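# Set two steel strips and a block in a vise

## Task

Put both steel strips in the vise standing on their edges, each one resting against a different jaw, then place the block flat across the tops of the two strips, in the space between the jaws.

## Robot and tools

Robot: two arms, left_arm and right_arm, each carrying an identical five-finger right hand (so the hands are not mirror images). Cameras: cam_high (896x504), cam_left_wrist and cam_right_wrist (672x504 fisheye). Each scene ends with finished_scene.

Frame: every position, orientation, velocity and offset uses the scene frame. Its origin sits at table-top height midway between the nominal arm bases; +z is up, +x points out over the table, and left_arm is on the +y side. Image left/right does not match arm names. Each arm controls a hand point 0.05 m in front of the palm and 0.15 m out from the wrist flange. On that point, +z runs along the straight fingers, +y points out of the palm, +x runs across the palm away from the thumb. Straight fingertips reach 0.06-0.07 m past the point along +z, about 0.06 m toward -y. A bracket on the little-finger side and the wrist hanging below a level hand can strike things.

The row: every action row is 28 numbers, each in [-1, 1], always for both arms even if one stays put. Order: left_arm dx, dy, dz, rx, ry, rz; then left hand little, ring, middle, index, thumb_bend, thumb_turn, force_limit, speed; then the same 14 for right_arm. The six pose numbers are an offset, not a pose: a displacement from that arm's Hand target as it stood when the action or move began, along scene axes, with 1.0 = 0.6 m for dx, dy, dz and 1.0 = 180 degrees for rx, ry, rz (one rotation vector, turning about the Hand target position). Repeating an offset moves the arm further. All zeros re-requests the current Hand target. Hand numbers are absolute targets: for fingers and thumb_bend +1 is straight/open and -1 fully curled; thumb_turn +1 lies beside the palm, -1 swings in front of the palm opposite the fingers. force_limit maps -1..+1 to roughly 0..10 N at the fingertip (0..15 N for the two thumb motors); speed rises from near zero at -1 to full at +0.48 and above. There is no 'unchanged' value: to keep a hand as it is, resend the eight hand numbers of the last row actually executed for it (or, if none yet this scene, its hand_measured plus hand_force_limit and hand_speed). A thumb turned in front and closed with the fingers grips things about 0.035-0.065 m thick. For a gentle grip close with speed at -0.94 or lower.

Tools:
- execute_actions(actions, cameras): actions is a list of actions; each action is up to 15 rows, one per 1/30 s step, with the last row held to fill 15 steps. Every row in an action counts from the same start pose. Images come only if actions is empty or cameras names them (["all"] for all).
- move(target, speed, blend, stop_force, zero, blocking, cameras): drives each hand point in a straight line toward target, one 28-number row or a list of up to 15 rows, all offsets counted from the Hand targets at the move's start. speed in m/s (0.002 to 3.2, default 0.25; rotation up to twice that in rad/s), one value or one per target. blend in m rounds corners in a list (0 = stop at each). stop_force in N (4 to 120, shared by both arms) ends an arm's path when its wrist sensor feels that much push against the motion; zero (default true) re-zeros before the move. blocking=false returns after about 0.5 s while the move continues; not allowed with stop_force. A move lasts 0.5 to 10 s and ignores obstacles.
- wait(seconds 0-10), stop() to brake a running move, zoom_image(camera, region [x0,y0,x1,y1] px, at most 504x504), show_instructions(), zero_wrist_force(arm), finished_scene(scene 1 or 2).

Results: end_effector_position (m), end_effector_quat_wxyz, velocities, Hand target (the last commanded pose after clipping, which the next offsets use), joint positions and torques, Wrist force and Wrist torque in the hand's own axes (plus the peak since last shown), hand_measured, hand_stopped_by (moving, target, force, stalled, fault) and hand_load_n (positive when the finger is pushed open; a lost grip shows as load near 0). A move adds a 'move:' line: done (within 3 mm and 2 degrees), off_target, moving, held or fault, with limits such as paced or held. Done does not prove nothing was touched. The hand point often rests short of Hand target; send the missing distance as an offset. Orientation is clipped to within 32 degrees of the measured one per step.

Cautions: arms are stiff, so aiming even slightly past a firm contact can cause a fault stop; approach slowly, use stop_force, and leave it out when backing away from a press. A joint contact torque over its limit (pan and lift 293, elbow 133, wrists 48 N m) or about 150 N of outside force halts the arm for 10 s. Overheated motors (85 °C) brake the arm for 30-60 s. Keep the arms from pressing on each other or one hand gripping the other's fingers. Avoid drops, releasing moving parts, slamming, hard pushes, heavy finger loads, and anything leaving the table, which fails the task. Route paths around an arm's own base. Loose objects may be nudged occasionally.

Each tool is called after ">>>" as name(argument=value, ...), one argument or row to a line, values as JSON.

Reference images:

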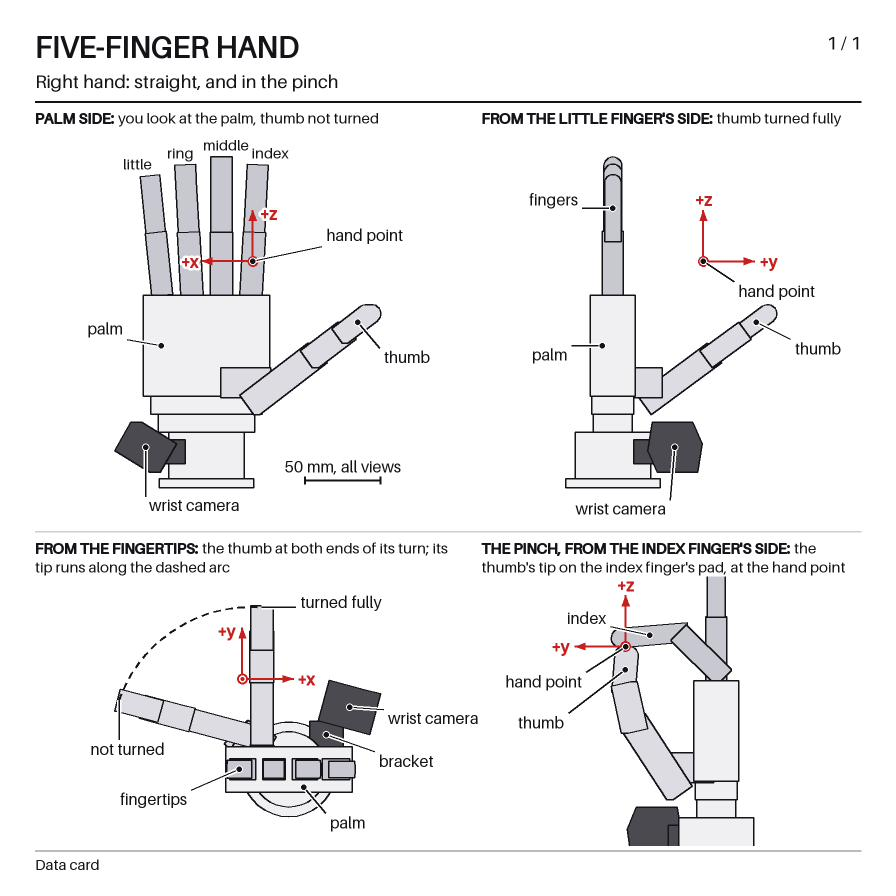

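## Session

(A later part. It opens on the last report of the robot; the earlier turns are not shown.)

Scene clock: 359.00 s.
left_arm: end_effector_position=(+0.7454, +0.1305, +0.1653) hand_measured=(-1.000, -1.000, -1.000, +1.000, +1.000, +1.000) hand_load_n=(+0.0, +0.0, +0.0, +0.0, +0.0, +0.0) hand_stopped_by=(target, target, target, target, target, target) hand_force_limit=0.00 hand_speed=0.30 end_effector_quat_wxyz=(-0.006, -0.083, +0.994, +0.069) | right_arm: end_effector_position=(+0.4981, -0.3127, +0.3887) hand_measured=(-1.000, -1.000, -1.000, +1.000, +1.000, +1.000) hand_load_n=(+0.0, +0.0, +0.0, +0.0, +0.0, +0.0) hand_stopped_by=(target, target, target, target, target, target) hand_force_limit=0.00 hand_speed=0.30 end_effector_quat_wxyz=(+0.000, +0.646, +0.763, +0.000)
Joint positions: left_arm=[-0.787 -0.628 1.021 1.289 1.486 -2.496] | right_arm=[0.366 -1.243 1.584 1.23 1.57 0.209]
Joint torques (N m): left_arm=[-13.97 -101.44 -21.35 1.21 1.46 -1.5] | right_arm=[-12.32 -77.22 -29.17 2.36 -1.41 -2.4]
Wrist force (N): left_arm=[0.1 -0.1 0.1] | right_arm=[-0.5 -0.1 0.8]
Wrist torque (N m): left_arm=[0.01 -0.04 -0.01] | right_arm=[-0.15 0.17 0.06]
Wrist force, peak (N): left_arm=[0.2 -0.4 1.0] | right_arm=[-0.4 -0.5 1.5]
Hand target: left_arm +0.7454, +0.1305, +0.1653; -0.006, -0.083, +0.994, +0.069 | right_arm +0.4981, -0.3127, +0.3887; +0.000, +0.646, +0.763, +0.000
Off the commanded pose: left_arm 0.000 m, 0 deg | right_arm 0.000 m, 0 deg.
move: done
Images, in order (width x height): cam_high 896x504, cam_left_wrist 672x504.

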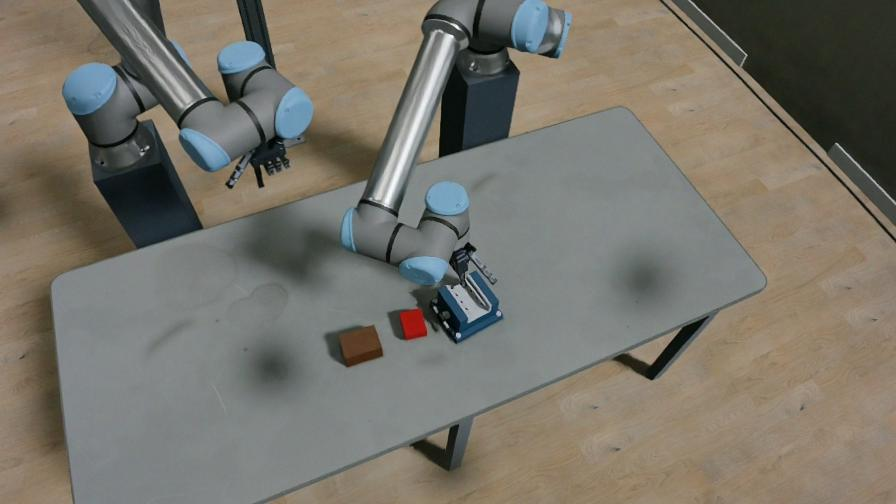

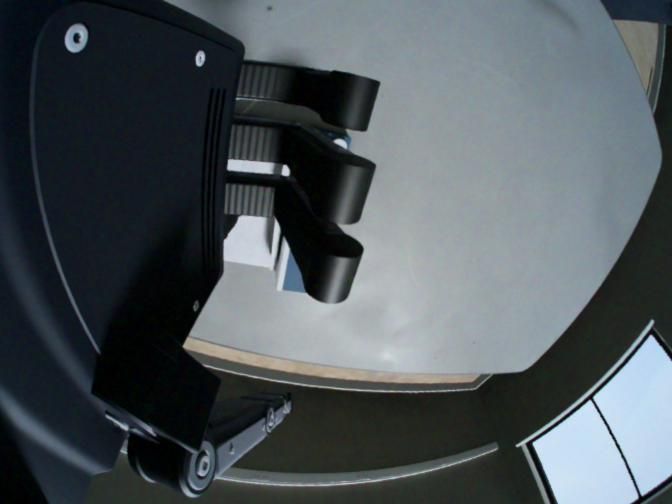

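>>> move(
  target=[0,0,-0.06,0,0,0,-1,-1,-1,1,1,1,0,0.3,0,0,0,0,0,0,-1,-1,-1,1,1,1,0,0.3],
  speed=0.012,
  stop_force=4,
  cameras=["cam_high"],
)

>>> zoom_image(
  camera="cam_high",
  region=[430, 260, 510, 340],
)

Scene clock: 363.30 s.
left_arm: end_effector_position=(+0.7454, +0.1305, +0.1343) hand_measured=(-1.000, -1.000, -1.000, +1.000, +1.000, +1.000) hand_load_n=(+0.0, +0.0, +0.5, +0.0, -0.5, +0.0) hand_stopped_by=(target, target, target, target, target, target) hand_force_limit=0.00 hand_speed=0.30 end_effector_quat_wxyz=(-0.006, -0.083, +0.994, +0.069) | right_arm: end_effector_position=(+0.4981, -0.3127, +0.3887) hand_measured=(-1.000, -1.000, -1.000, +1.000, +1.000, +1.000) hand_load_n=(+0.0, +0.0, +0.0, +0.0, +0.0, +0.0) hand_stopped_by=(target, target, target, target, target, target) hand_force_limit=0.00 hand_speed=0.30 end_effector_quat_wxyz=(+0.000, +0.646, +0.763, +0.000)
Joint positions: left_arm=[-0.787 -0.604 1.034 1.253 1.486 -2.496] | right_arm=[0.366 -1.243 1.584 1.23 1.57 0.209]
Joint torques (N m): left_arm=[-8.41 -116.71 -42.5 6.63 1.33 -1.37] | right_arm=[-11.27 -75.4 -27.27 2.55 -1.67 -2.63]
Wrist force (N): left_arm=[-0.3 -0.3 -5.2] | right_arm=[-0.7 -0.2 0.8]
Wrist torque (N m): left_arm=[0.30 -0.11 -0.04] | right_arm=[-0.17 0.20 0.05]
Wrist force, peak (N): left_arm=[0.7 0.7 -14.3] | right_arm=[-0.8 -0.2 1.3]
Hand target: left_arm +0.7454, +0.1305, +0.1343; -0.006, -0.083, +0.994, +0.069 (not the last commanded pose) | right_arm +0.4981, -0.3127, +0.3887; +0.000, +0.646, +0.763, +0.000
Off the commanded pose: left_arm 0.005 m, 0 deg | right_arm 0.000 m, 0 deg.
move: contact (left_arm)
Images, in order (width x height): cam_high 896x504.

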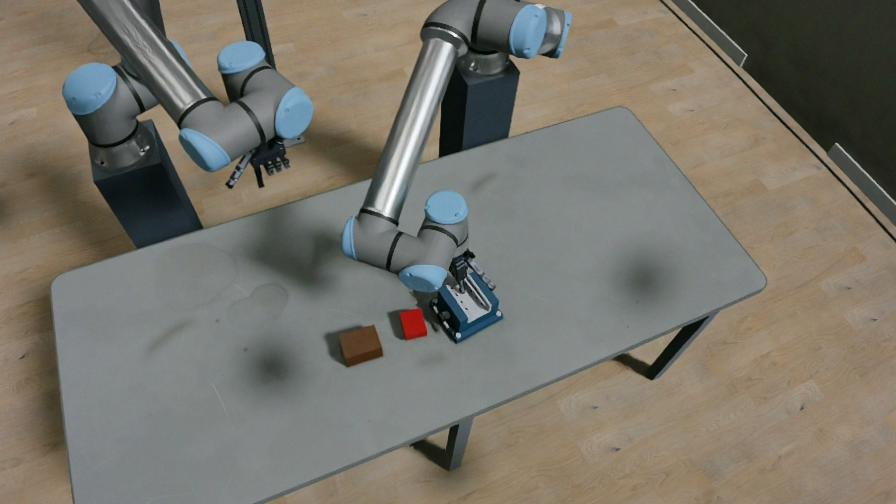

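Scaled by 6.300.

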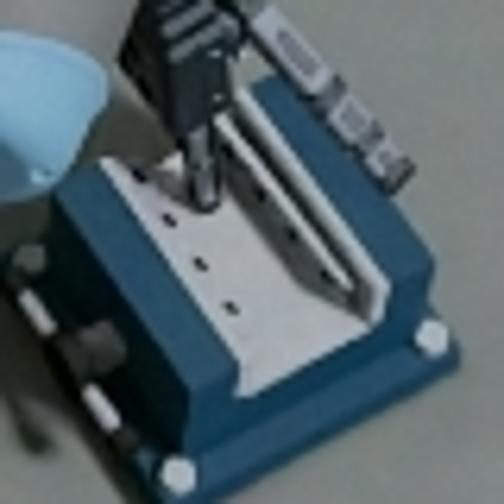

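>>> move(
  target=[0,0,0.0027,0,0,0,-1,-1,-1,1,1,1,0,0.3,0,0,0,0,0,0,-1,-1,-1,1,1,1,0,0.3],
  speed=0.05,
)

>>> move(
  target=[-0.0069,0.0411,0,0,0,0,-1,-1,-1,1,1,1,0,0.3,0,0,0,0,0,0,-1,-1,-1,1,1,1,0,0.3],
  speed=0.015,
  stop_force=5,
  cameras=["cam_high","cam_left_wrist"],
)

>>> zoom_image(
  camera="cam_high",
  region=[430, 260, 510, 340],
)

Scene clock: 365.43 s.
left_arm: end_effector_position=(+0.7454, +0.1305, +0.1359) hand_measured=(-1.000, -1.000, -1.000, +1.000, +1.000, +1.000) hand_load_n=(+0.0, +0.0, +0.0, +0.0, +0.0, +0.0) hand_stopped_by=(target, target, target, target, target, target) hand_force_limit=0.00 hand_speed=0.30 end_effector_quat_wxyz=(-0.006, -0.083, +0.994, +0.069) | right_arm: end_effector_position=(+0.4981, -0.3127, +0.3887) hand_measured=(-1.000, -1.000, -1.000, +1.000, +1.000, +1.000) hand_load_n=(+0.0, +0.0, +0.0, +0.0, +0.0, +0.0) hand_stopped_by=(target, target, target, target, target, target) hand_force_limit=0.00 hand_speed=0.30 end_effector_quat_wxyz=(+0.000, +0.646, +0.763, +0.000)
Joint positions: left_arm=[-0.787 -0.606 1.033 1.255 1.486 -2.496] | right_arm=[0.366 -1.243 1.584 1.23 1.57 0.209]
Joint torques (N m): left_arm=[-0.36 -121.28 -45.32 7.32 1.4 -1.19] | right_arm=[-10.61 -76.61 -29.12 2.53 -2.11 -2.39]
Wrist force (N): left_arm=[0.3 -0.3 0.5] | right_arm=[-0.6 -0.3 1.1]
Wrist torque (N m): left_arm=[-0.04 -0.09 -0.01] | right_arm=[-0.20 0.18 0.05]
Wrist force, peak (N): left_arm=[-0.3 -0.2 -6.0] | right_arm=[-0.5 -0.4 1.4]
Hand target: left_arm +0.7454, +0.1305, +0.1359; -0.006, -0.083, +0.994, +0.069 | right_arm +0.4981, -0.3127, +0.3887; +0.000, +0.646, +0.763, +0.000
Off the commanded pose: left_arm 0.000 m, 0 deg | right_arm 0.000 m, 0 deg.
move: done

Scene clock: 367.80 s.
left_arm: end_effector_position=(+0.7425, +0.1473, +0.1359) hand_measured=(-1.000, -1.000, -1.000, +1.000, +1.000, +1.000) hand_load_n=(+0.0, +0.0, +0.5, +1.0, -0.5, +0.0) hand_stopped_by=(target, target, target, target, target, target) hand_force_limit=0.00 hand_speed=0.30 end_effector_quat_wxyz=(-0.006, -0.083, +0.994, +0.069) | right_arm: end_effector_position=(+0.4981, -0.3127, +0.3887) hand_measured=(-1.000, -1.000, -1.000, +1.000, +1.000, +1.000) hand_load_n=(+0.0, +0.0, +0.0, +0.0, +0.0, +0.0) hand_stopped_by=(target, target, target, target, target, target) hand_force_limit=0.00 hand_speed=0.30 end_effector_quat_wxyz=(+0.000, +0.646, +0.763, +0.000)
Joint positions: left_arm=[-0.775 -0.625 1.072 1.235 1.485 -2.484] | right_arm=[0.366 -1.243 1.584 1.23 1.57 0.209]
Joint torques (N m): left_arm=[-9.28 -101.16 -42.7 8.22 -2.41 -1.39] | right_arm=[-11.65 -77.75 -29.28 2.65 -2.21 -2.08]
Wrist force (N): left_arm=[0.3 -5.8 0.7] | right_arm=[-0.4 -0.4 1.1]
Wrist torque (N m): left_arm=[0.32 -0.08 -0.17] | right_arm=[-0.20 0.15 0.06]
Wrist force, peak (N): left_arm=[0.4 -14.4 -1.2] | right_arm=[-0.9 -0.4 1.0]
Hand target: left_arm +0.7425, +0.1473, +0.1359; -0.006, -0.083, +0.994, +0.069 (not the last commanded pose) | right_arm +0.4981, -0.3127, +0.3887; +0.000, +0.646, +0.763, +0.000
Off the commanded pose: left_arm 0.008 m, 0 deg | right_arm 0.000 m, 0 deg.
move: contact (left_arm)
Images, in order (width x height): cam_high 896x504, cam_left_wrist 672x504.

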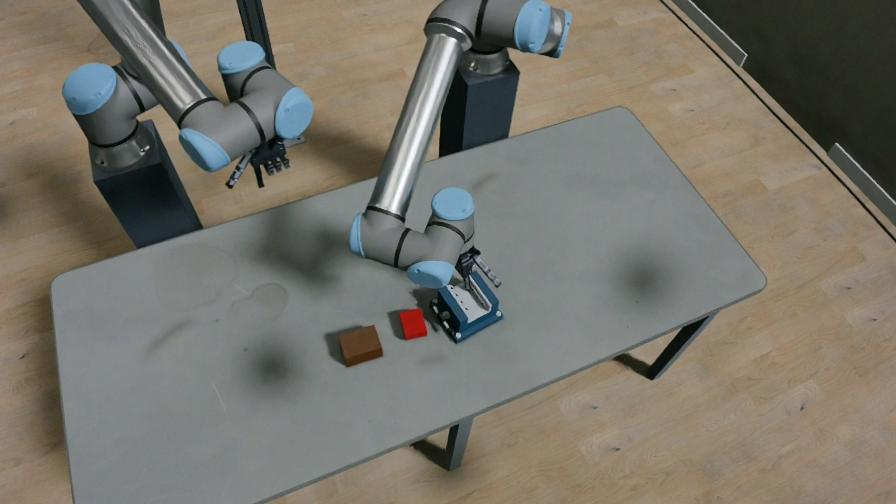

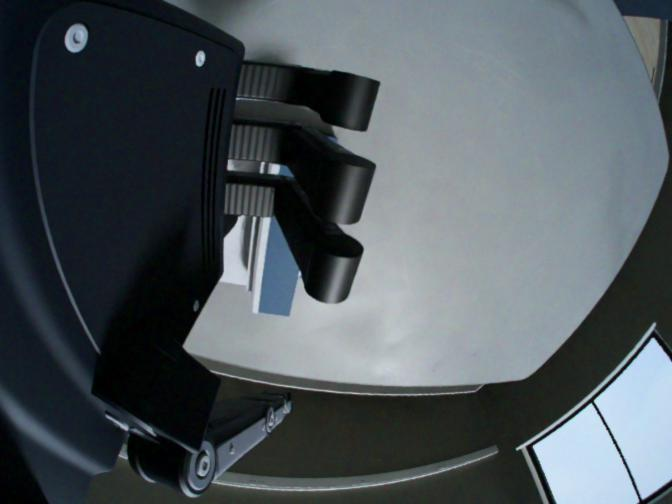

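Scaled by 6.300.

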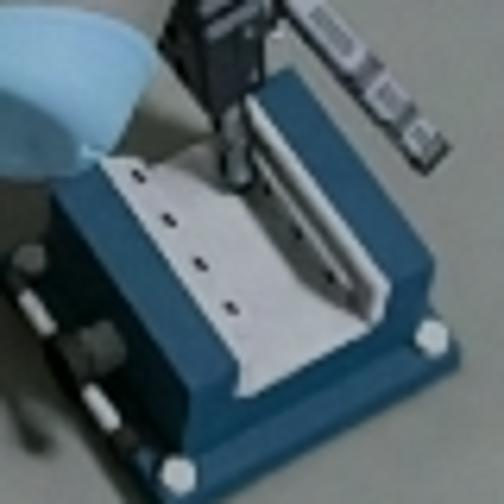

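>>> zoom_image(
  camera="cam_left_wrist",
  region=[215, 200, 325, 320],
)

>>> zoom_image(
  camera="cam_high",
  region=[462, 270, 502, 310],
)

Scaled by 4.200 from the camera's 672x504 image, which has a finer 960x720 frame.

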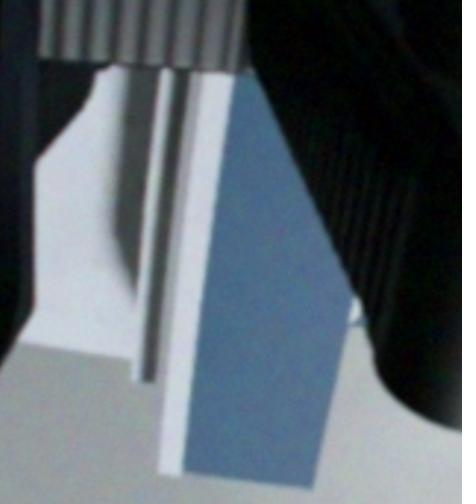

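Scaled by 12.600.

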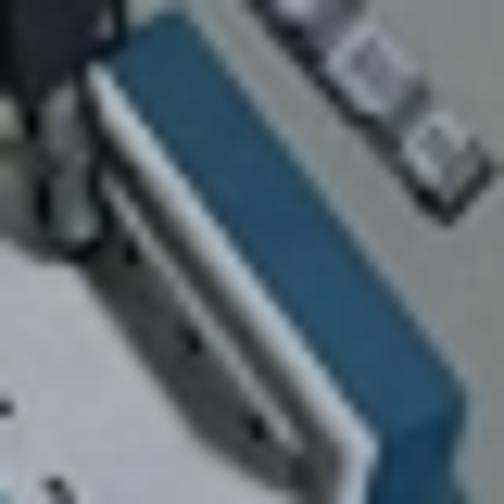

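>>> move(
  target=[
    [0.0014,-0.008,0.002,0,0,0,-1,-1,-1,1,1,1,0,0.3,0,0,0,0,0,0,-1,-1,-1,1,1,1,0,0.3],
    [0.0014,-0.008,0.11,0,0,0,-1,-1,-1,1,1,1,0,0.3,0,0,0,0,0,0,-1,-1,-1,1,1,1,0,0.3],
    [0.05,-0.12,0.16,0,0,0,-1,-1,-1,1,1,1,0,0.3,0,0,0,0,0,0,-1,-1,-1,1,1,1,0,0.3],
  ],
  speed=[0.04,0.1,0.1],
  blend=[0.001,0.005,0],
  cameras=["cam_high","cam_left_wrist"],
)

>>> zoom_image(
  camera="cam_high",
  region=[440, 270, 500, 330],
)

Scene clock: 373.23 s.
left_arm: end_effector_position=(+0.7725, +0.0753, +0.2319) hand_measured=(-1.000, -1.000, -1.000, +1.000, +1.000, +1.000) hand_load_n=(+0.5, +0.0, +0.0, +0.0, +0.0, +0.0) hand_stopped_by=(target, target, target, target, target, target) hand_force_limit=0.00 hand_speed=0.30 end_effector_quat_wxyz=(-0.006, -0.083, +0.994, +0.069) | right_arm: end_effector_position=(+0.4981, -0.3127, +0.3887) hand_measured=(-1.000, -1.000, -1.000, +1.000, +1.000, +1.000) hand_load_n=(+0.0, +0.0, +0.0, +0.0, +0.0, -0.5) hand_stopped_by=(target, target, target, target, target, target) hand_force_limit=0.00 hand_speed=0.30 end_effector_quat_wxyz=(+0.000, +0.646, +0.763, +0.000)
Joint positions: left_arm=[-0.809 -0.562 0.771 1.475 1.489 -2.518] | right_arm=[0.366 -1.243 1.584 1.23 1.57 0.209]
Joint torques (N m): left_arm=[-13.21 -108.08 -48.07 7.28 1.61 -1.4] | right_arm=[-10.75 -76.5 -28.97 3.18 -2.23 -1.96]
Wrist force (N): left_arm=[-0.2 0.5 0.6] | right_arm=[-0.7 -0.3 0.7]
Wrist torque (N m): left_arm=[0.08 0.00 0.01] | right_arm=[-0.17 0.21 0.04]
Wrist force, peak (N): left_arm=[0.3 -6.6 0.6] | right_arm=[-0.9 -0.4 1.2]
Hand target: left_arm +0.7725, +0.0753, +0.2319; -0.006, -0.083, +0.994, +0.069 | right_arm +0.4981, -0.3127, +0.3887; +0.000, +0.646, +0.763, +0.000
Off the commanded pose: left_arm 0.000 m, 0 deg | right_arm 0.000 m, 0 deg.
move: done
Images, in order (width x height): cam_high 896x504, cam_left_wrist 672x504.

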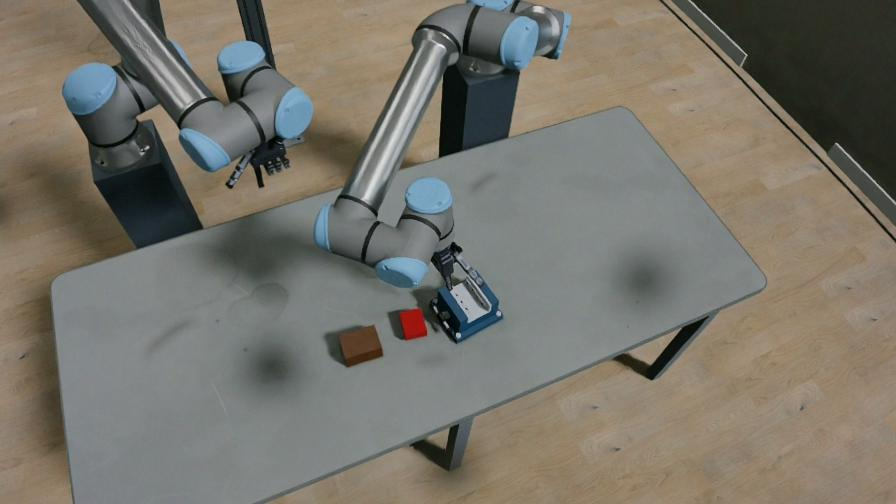

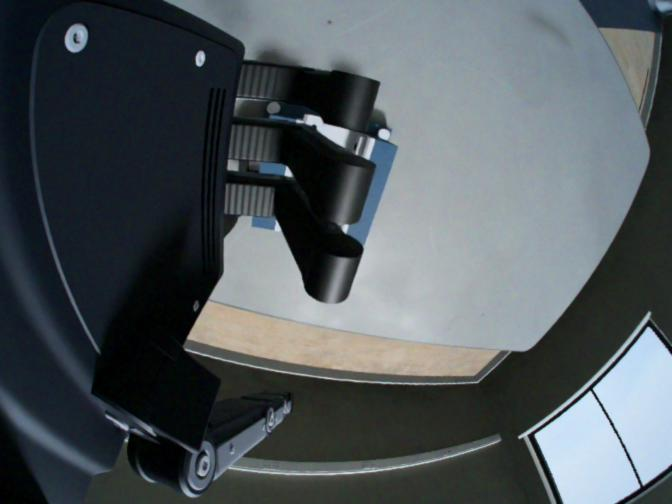

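Scaled by 8.400.

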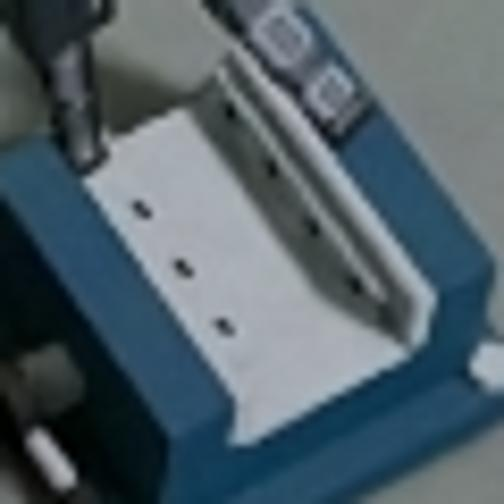

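>>> move(
  target=[0.0588,0.1028,-0.02,0,0,0,1,1,1,1,1,1,0,0.3,0,0,0,0,0,0,-1,-1,-1,1,1,1,0,0.3],
  speed=0.15,
  cameras=["cam_high","cam_left_wrist"],
)

>>> zoom_image(
  camera="cam_left_wrist",
  region=[240, 40, 360, 240],
)

Scene clock: 375.23 s.
left_arm: end_effector_position=(+0.8077, +0.1369, +0.2199) hand_measured=(+1.000, +1.000, +1.000, +1.000, +1.000, +1.000) hand_load_n=(+0.0, +0.0, +0.0, +0.0, -0.5, +0.0) hand_stopped_by=(target, target, target, target, target, target) hand_force_limit=0.00 hand_speed=0.30 end_effector_quat_wxyz=(-0.006, -0.083, +0.994, +0.069) | right_arm: end_effector_position=(+0.4981, -0.3127, +0.3887) hand_measured=(-1.000, -1.000, -1.000, +1.000, +1.000, +1.000) hand_load_n=(+0.0, +0.0, +0.0, +0.0, +0.0, +0.0) hand_stopped_by=(target, target, target, target, target, target) hand_force_limit=0.00 hand_speed=0.30 end_effector_quat_wxyz=(+0.000, +0.646, +0.763, +0.000)
Joint positions: left_arm=[-0.737 -0.562 0.792 1.448 1.481 -2.446] | right_arm=[0.366 -1.243 1.584 1.23 1.57 0.209]
Joint torques (N m): left_arm=[19.22 -107.8 -33.25 1.13 -2.2 2.13] | right_arm=[-14.69 -77.86 -29.38 2.35 -2.15 -2.38]
Wrist force (N): left_arm=[0.4 0.7 0.7] | right_arm=[-0.4 0.0 1.0]
Wrist torque (N m): left_arm=[0.07 -0.09 -0.22] | right_arm=[-0.15 0.15 0.07]
Wrist force, peak (N): left_arm=[-0.7 1.7 0.8] | right_arm=[-0.8 -0.3 1.3]
Hand target: left_arm +0.8078, +0.1370, +0.2199; -0.006, -0.083, +0.994, +0.069 | right_arm +0.4981, -0.3127, +0.3887; +0.000, +0.646, +0.763, +0.000
Off the commanded pose: left_arm 0.000 m, 0 deg | right_arm 0.000 m, 0 deg.
move: done
Images, in order (width x height): cam_high 896x504, cam_left_wrist 672x504.

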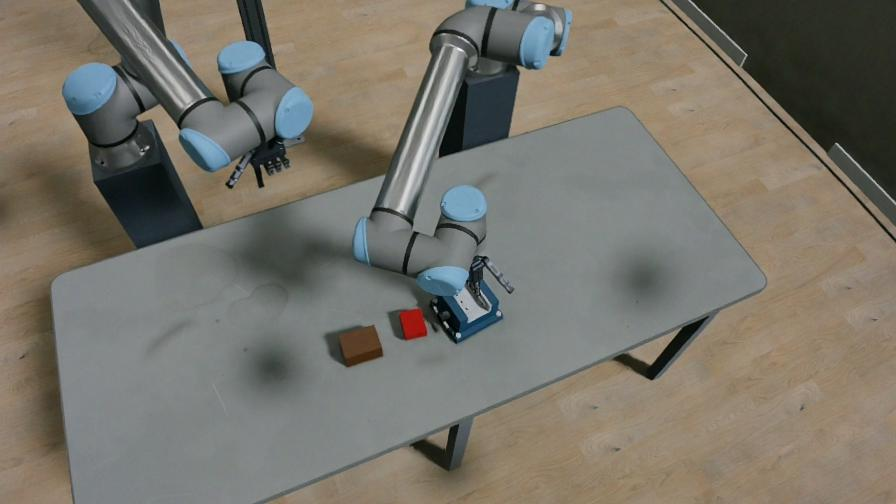

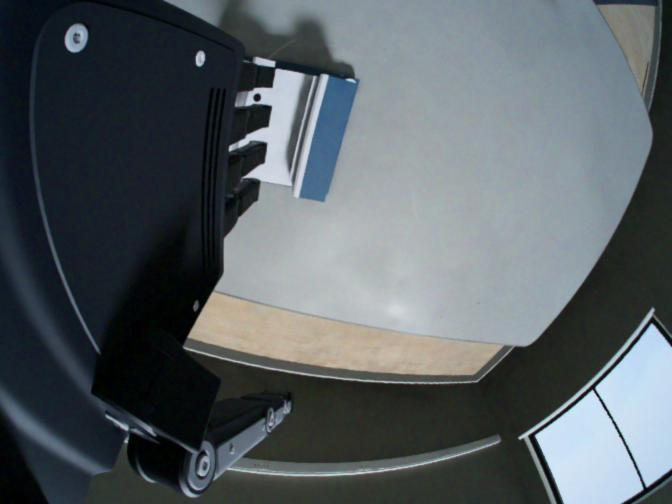

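Scaled by 2.520 from the camera's 672x504 image, which has a finer 960x720 frame.

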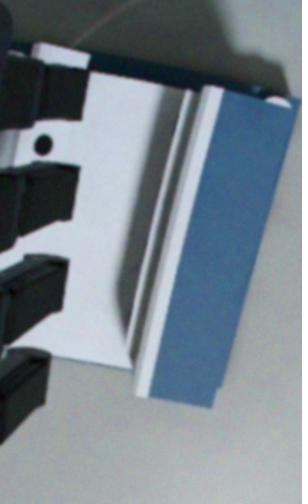

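>>> zoom_image(
  camera="cam_left_wrist",
  region=[280, 60, 360, 140],
)

>>> zoom_image(
  camera="cam_left_wrist",
  region=[270, 130, 350, 210],
)

Scaled by 6.300 from the camera's 672x504 image, which has a finer 960x720 frame.

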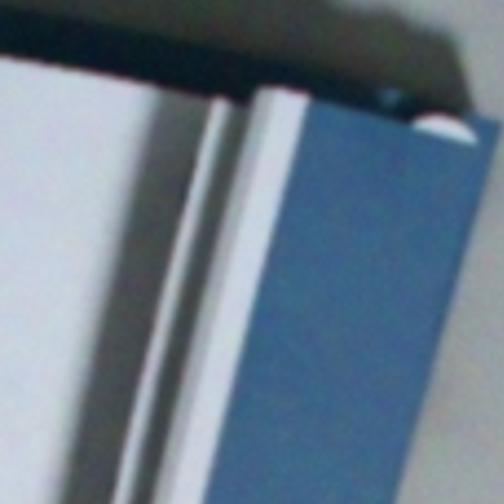

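Scaled by 6.300 from the camera's 672x504 image, which has a finer 960x720 frame.

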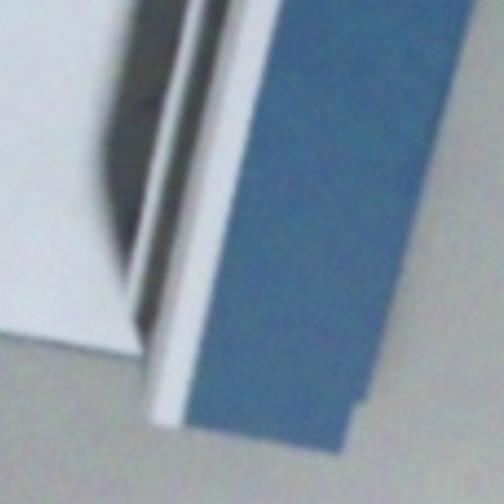

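>>> zoom_image(
  camera="cam_left_wrist",
  region=[300, 65, 340, 105],
)

>>> zoom_image(
  camera="cam_left_wrist",
  region=[290, 105, 330, 145],
)

>>> zoom_image(
  camera="cam_left_wrist",
  region=[280, 145, 320, 185],
)

Scaled by 12.600 from the camera's 672x504 image, which has a finer 960x720 frame.

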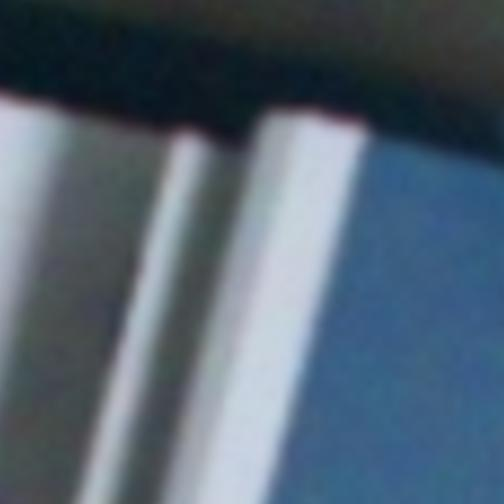

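Scaled by 12.600 from the camera's 672x504 image, which has a finer 960x720 frame.

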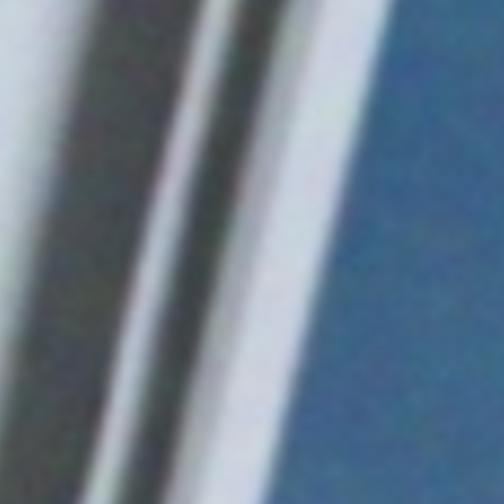

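Scaled by 12.600 from the camera's 672x504 image, which has a finer 960x720 frame.

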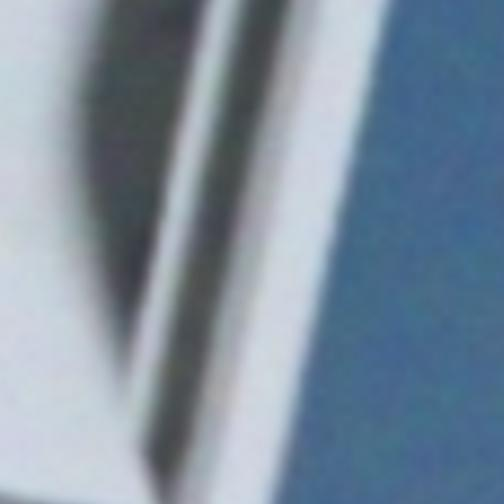

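>>> move(
  target=[
    [0.0165,0.0028,0,0,0,0,-1,-1,-1,1,1,1,0,0.3,0,0,0,0,0,0,-1,-1,-1,1,1,1,0,0.3],
    [0.0165,0.0028,-0.088,0,0,0,-1,-1,-1,1,1,1,0,0.3,0,0,0,0,0,0,-1,-1,-1,1,1,1,0,0.3],
  ],
  speed=0.08,
  cameras=["cam_high","cam_left_wrist"],
)

>>> zoom_image(
  camera="cam_high",
  region=[440, 270, 500, 330],
)

Scene clock: 386.13 s.
left_arm: end_effector_position=(+0.8177, +0.1387, +0.1672) hand_measured=(-1.000, -1.000, -1.000, +1.000, +1.000, +1.000) hand_load_n=(+0.5, +0.0, +0.0, -0.5, +0.0, +0.0) hand_stopped_by=(target, target, target, target, target, target) hand_force_limit=0.00 hand_speed=0.30 end_effector_quat_wxyz=(-0.006, -0.083, +0.994, +0.069) | right_arm: end_effector_position=(+0.4981, -0.3127, +0.3887) hand_measured=(-1.000, -1.000, -1.000, +1.000, +1.000, +1.000) hand_load_n=(+0.0, +0.0, +0.0, +0.0, +0.0, +0.0) hand_stopped_by=(target, target, target, target, target, target) hand_force_limit=0.00 hand_speed=0.30 end_effector_quat_wxyz=(+0.000, +0.646, +0.763, +0.000)
Joint positions: left_arm=[-0.729 -0.514 0.794 1.397 1.48 -2.438] | right_arm=[0.366 -1.243 1.584 1.23 1.57 0.209]
Joint torques (N m): left_arm=[19.52 -110.21 -23.09 1.16 -0.74 2.56] | right_arm=[-12.43 -76.65 -28.91 2.88 -2.03 -1.82]
Wrist force (N): left_arm=[0.2 0.4 0.8] | right_arm=[-0.3 -0.5 0.7]
Wrist torque (N m): left_arm=[0.03 -0.07 -0.24] | right_arm=[-0.19 0.15 0.06]
Wrist force, peak (N): left_arm=[-0.1 0.4 1.4] | right_arm=[-0.7 -0.8 1.2]
Hand target: left_arm +0.8177, +0.1387, +0.1671; -0.006, -0.083, +0.994, +0.069 | right_arm +0.4981, -0.3127, +0.3887; +0.000, +0.646, +0.763, +0.000
Off the commanded pose: left_arm 0.000 m, 0 deg | right_arm 0.000 m, 0 deg.
move: done
Images, in order (width x height): cam_high 896x504, cam_left_wrist 672x504.

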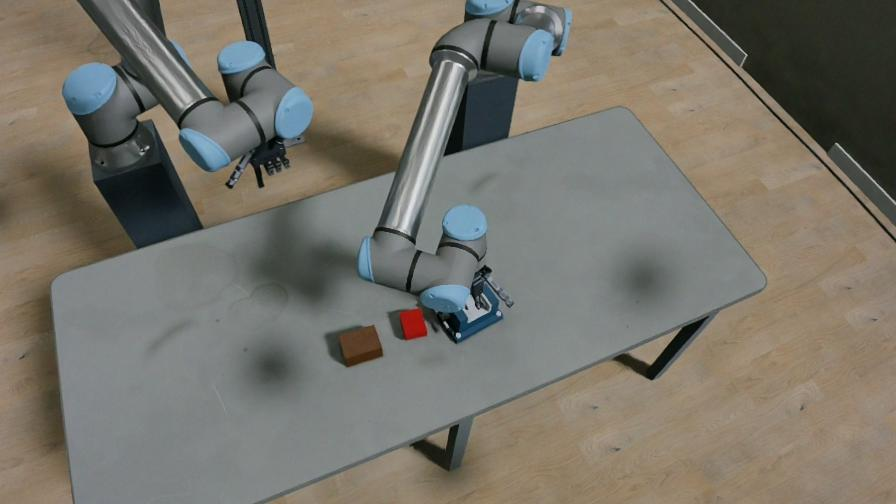

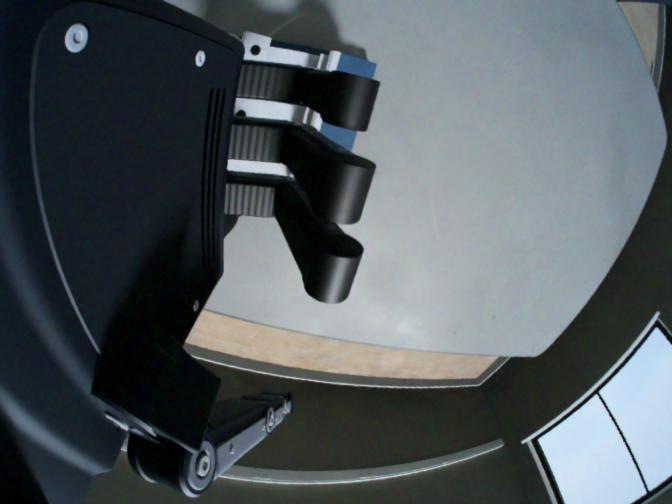

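Scaled by 8.400.

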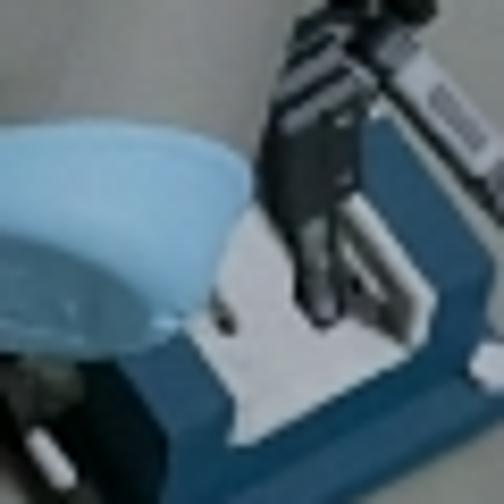

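>>> move(
  target=[
    [0.0099,0.0017,0,0,0,0,-1,-1,-1,1,1,1,0,0.3,0,0,0,0,0,0,-1,-1,-1,1,1,1,0,0.3],
    [0.0099,0.0017,-0.0512,0,0,0,-1,-1,-1,1,1,1,0,0.3,0,0,0,0,0,0,-1,-1,-1,1,1,1,0,0.3],
  ],
  speed=0.05,
  stop_force=5,
  cameras=["cam_high"],
)

>>> move(
  target=[-0.0096,0.0575,0,0,0,0,-1,-1,-1,1,1,1,0,0.3,0,0,0,0,0,0,-1,-1,-1,1,1,1,0,0.3],
  speed=0.015,
  stop_force=4,
  cameras=["cam_high"],
)

>>> zoom_image(
  camera="cam_high",
  region=[440, 270, 500, 330],
)

Scene clock: 389.37 s.
left_arm: end_effector_position=(+0.8237, +0.1397, +0.1364) hand_measured=(-1.000, -1.000, -1.000, +1.000, +1.000, +1.000) hand_load_n=(+0.0, +0.0, +0.0, +0.0, +0.0, +0.0) hand_stopped_by=(target, target, target, target, target, target) hand_force_limit=0.00 hand_speed=0.30 end_effector_quat_wxyz=(-0.006, -0.083, +0.994, +0.069) | right_arm: end_effector_position=(+0.4981, -0.3127, +0.3887) hand_measured=(-1.000, -1.000, -1.000, +1.000, +1.000, +1.000) hand_load_n=(+0.5, +0.0, +0.0, +0.0, +0.0, +0.0) hand_stopped_by=(target, target, target, target, target, target) hand_force_limit=0.00 hand_speed=0.30 end_effector_quat_wxyz=(+0.000, +0.646, +0.763, +0.000)
Joint positions: left_arm=[-0.724 -0.484 0.789 1.371 1.48 -2.433] | right_arm=[0.366 -1.243 1.584 1.23 1.57 0.209]
Joint torques (N m): left_arm=[20.5 -109.94 -22.89 1.06 -2.18 2.47] | right_arm=[-10.31 -78.96 -29.2 3.16 -1.75 -2.44]
Wrist force (N): left_arm=[0.3 0.3 0.4] | right_arm=[-0.4 0.0 1.0]
Wrist torque (N m): left_arm=[0.03 -0.07 -0.24] | right_arm=[-0.15 0.15 0.07]
Wrist force, peak (N): left_arm=[0.1 0.7 0.9] | right_arm=[-0.9 -0.5 1.1]
Hand target: left_arm +0.8237, +0.1397, +0.1364; -0.006, -0.083, +0.994, +0.069 | right_arm +0.4981, -0.3127, +0.3887; +0.000, +0.646, +0.763, +0.000
Off the commanded pose: left_arm 0.000 m, 0 deg | right_arm 0.000 m, 0 deg.
move: done
Images, in order (width x height): cam_high 896x504.

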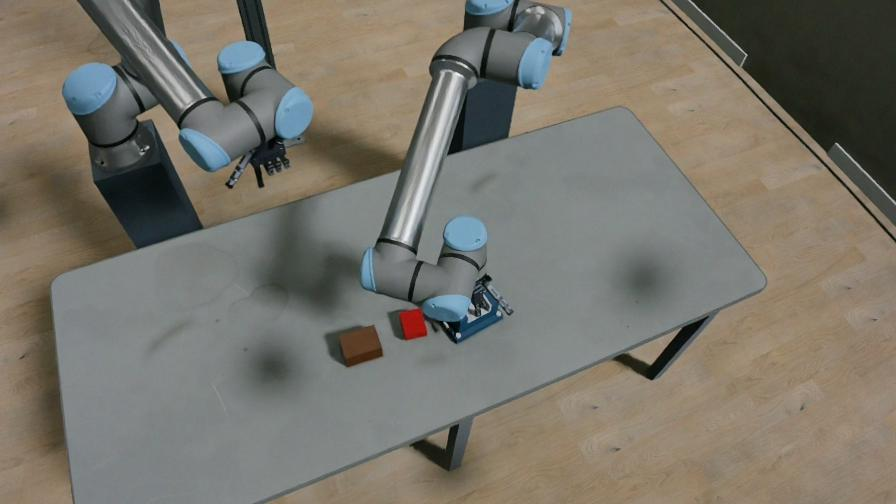

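Scene clock: 391.87 s.
left_arm: end_effector_position=(+0.8205, +0.1586, +0.1364) hand_measured=(-1.000, -1.000, -1.000, +1.000, +1.000, +1.000) hand_load_n=(+0.0, +0.0, +0.0, +1.0, -0.5, +0.0) hand_stopped_by=(target, target, target, target, target, target) hand_force_limit=0.00 hand_speed=0.30 end_effector_quat_wxyz=(-0.006, -0.083, +0.994, +0.069) | right_arm: end_effector_position=(+0.4981, -0.3127, +0.3887) hand_measured=(-1.000, -1.000, -1.000, +1.000, +1.000, +1.000) hand_load_n=(+0.0, +0.0, +0.0, +0.0, +0.0, +0.0) hand_stopped_by=(target, target, target, target, target, target) hand_force_limit=0.00 hand_speed=0.30 end_effector_quat_wxyz=(+0.000, +0.646, +0.763, +0.000)
Joint positions: left_arm=[-0.711 -0.509 0.84 1.344 1.478 -2.42] | right_arm=[0.366 -1.243 1.584 1.23 1.57 0.209]
Joint torques (N m): left_arm=[-9.35 -107.45 -44.76 7.83 -2.07 -1.57] | right_arm=[-12.1 -74.28 -27.9 3.1 -1.8 -1.98]
Wrist force (N): left_arm=[0.1 -4.4 -0.3] | right_arm=[-0.7 -0.2 0.8]
Wrist torque (N m): left_arm=[0.29 -0.01 -0.21] | right_arm=[-0.18 0.20 0.05]
Wrist force, peak (N): left_arm=[0.3 -10.6 -0.9] | right_arm=[-0.7 -0.5 1.2]
Hand target: left_arm +0.8205, +0.1586, +0.1364; -0.006, -0.083, +0.994, +0.069 (not the last commanded pose) | right_arm +0.4981, -0.3127, +0.3887; +0.000, +0.646, +0.763, +0.000
Off the commanded pose: left_arm 0.016 m, 0 deg | right_arm 0.000 m, 0 deg.
move: contact (left_arm)
Images, in order (width x height): cam_high 896x504.

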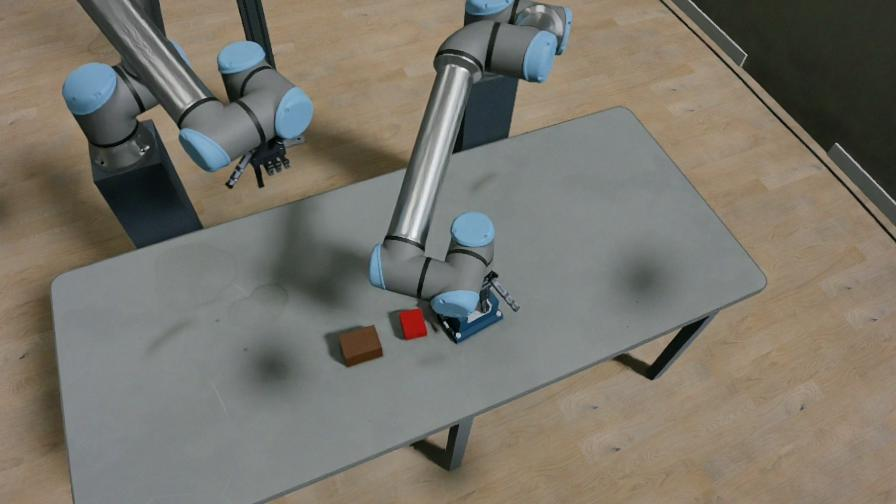

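Scaled by 8.400.

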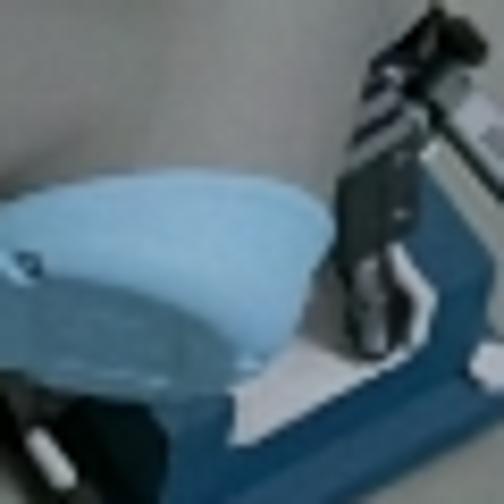

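>>> move(
  target=[
    [0.0014,-0.0082,0,0,0,0,-1,-1,-1,1,1,1,0,0.3,0,0,0,0,0,0,-1,-1,-1,1,1,1,0,0.3],
    [0.0106,-0.0067,0,0,0,0,-1,-1,-1,1,1,1,0,0.3,0,0,0,0,0,0,-1,-1,-1,1,1,1,0,0.3],
  ],
  speed=0.05,
  blend=0.001,
)

>>> move(
  target=[-0.0055,0.0329,0,0,0,0,-1,-1,-1,1,1,1,0,0.3,0,0,0,0,0,0,-1,-1,-1,1,1,1,0,0.3],
  speed=0.015,
  stop_force=4,
  cameras=["cam_high", "cam_left_wrist"],
)

>>> zoom_image(
  camera="cam_high",
  region=[440, 270, 500, 330],
)

Scene clock: 394.33 s.
left_arm: end_effector_position=(+0.8268, +0.1545, +0.1364) hand_measured=(-1.000, -1.000, -1.000, +1.000, +1.000, +1.000) hand_load_n=(+0.5, +0.0, +0.0, -0.5, +0.0, +0.0) hand_stopped_by=(target, target, target, target, target, target) hand_force_limit=0.00 hand_speed=0.30 end_effector_quat_wxyz=(-0.006, -0.083, +0.994, +0.069) | right_arm: end_effector_position=(+0.4981, -0.3127, +0.3887) hand_measured=(-1.000, -1.000, -1.000, +1.000, +1.000, +1.000) hand_load_n=(+0.0, +0.0, +0.0, +0.0, +0.0, +0.0) hand_stopped_by=(target, target, target, target, target, target) hand_force_limit=0.00 hand_speed=0.30 end_effector_quat_wxyz=(+0.000, +0.646, +0.763, +0.000)
Joint positions: left_arm=[-0.71 -0.493 0.808 1.36 1.478 -2.419] | right_arm=[0.366 -1.243 1.584 1.23 1.57 0.209]
Joint torques (N m): left_arm=[18.71 -109.37 -46.74 6.88 -2.26 2.35] | right_arm=[-12.72 -75.5 -27.68 3.31 -1.8 -2.28]
Wrist force (N): left_arm=[-0.1 0.1 0.4] | right_arm=[-0.1 -0.4 0.9]
Wrist torque (N m): left_arm=[-0.01 -0.02 -0.26] | right_arm=[-0.20 0.12 0.08]
Wrist force, peak (N): left_arm=[0.2 -5.0 0.4] | right_arm=[-1.0 -0.8 0.9]
Hand target: left_arm +0.8269, +0.1545, +0.1364; -0.006, -0.083, +0.994, +0.069 | right_arm +0.4981, -0.3127, +0.3887; +0.000, +0.646, +0.763, +0.000
Off the commanded pose: left_arm 0.000 m, 0 deg | right_arm 0.000 m, 0 deg.
move: done

Scene clock: 396.17 s.
left_arm: end_effector_position=(+0.8253, +0.1640, +0.1364) hand_measured=(-1.000, -1.000, -1.000, +1.000, +1.000, +1.000) hand_load_n=(+0.0, +0.0, +0.0, +1.0, +0.0, +0.0) hand_stopped_by=(target, target, target, target, target, target) hand_force_limit=0.00 hand_speed=0.30 end_effector_quat_wxyz=(-0.006, -0.083, +0.994, +0.069) | right_arm: end_effector_position=(+0.4981, -0.3127, +0.3887) hand_measured=(-1.000, -1.000, -1.000, +1.000, +1.000, +1.000) hand_load_n=(+0.0, +0.0, +0.0, +0.0, +0.0, +0.0) hand_stopped_by=(target, target, target, target, target, target) hand_force_limit=0.00 hand_speed=0.30 end_effector_quat_wxyz=(+0.000, +0.646, +0.763, +0.000)
Joint positions: left_arm=[-0.703 -0.506 0.833 1.347 1.477 -2.413] | right_arm=[0.366 -1.243 1.584 1.23 1.57 0.209]
Joint torques (N m): left_arm=[-9.62 -108.78 -46.08 7.66 -1.74 -1.52] | right_arm=[-8.79 -75.58 -29.11 3.31 -1.56 -2.09]
Wrist force (N): left_arm=[-0.4 -3.9 -0.1] | right_arm=[-0.6 -0.4 0.9]
Wrist torque (N m): left_arm=[0.19 0.08 -0.23] | right_arm=[-0.19 0.19 0.05]
Wrist force, peak (N): left_arm=[0.6 -11.9 -1.1] | right_arm=[-0.7 -0.3 1.3]
Hand target: left_arm +0.8253, +0.1640, +0.1364; -0.006, -0.083, +0.994, +0.069 (not the last commanded pose) | right_arm +0.4981, -0.3127, +0.3887; +0.000, +0.646, +0.763, +0.000
Off the commanded pose: left_arm 0.010 m, 0 deg | right_arm 0.000 m, 0 deg.
move: contact (left_arm)
Images, in order (width x height): cam_high 896x504, cam_left_wrist 672x504.

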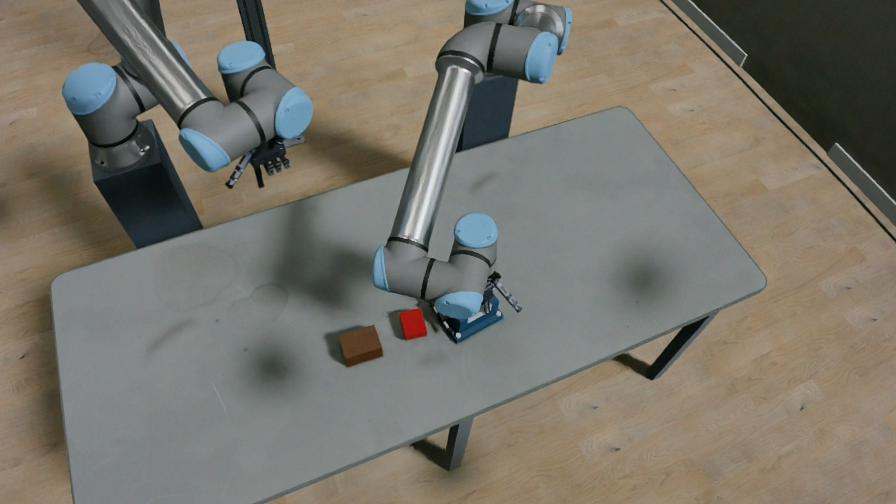

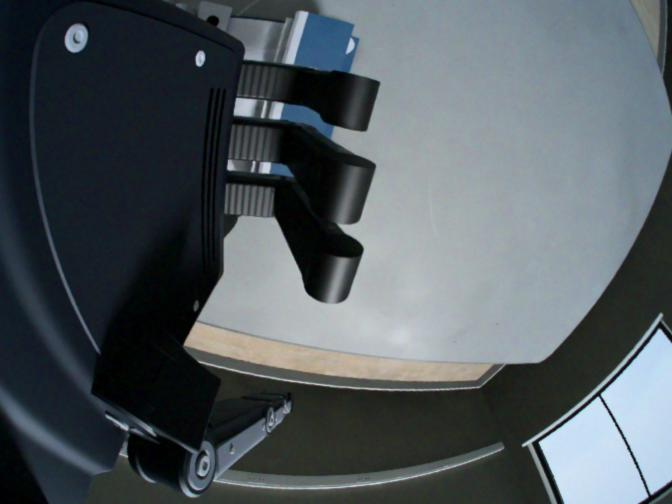

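Scaled by 8.400.

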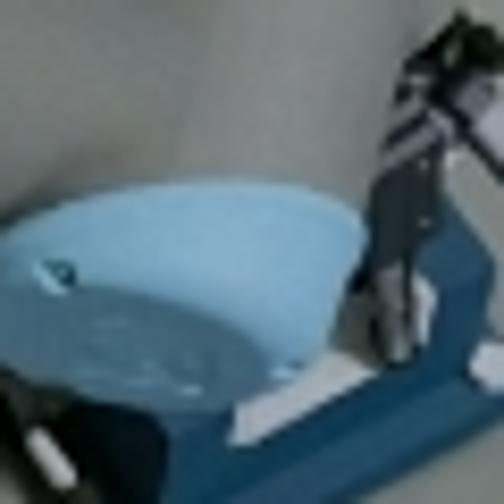

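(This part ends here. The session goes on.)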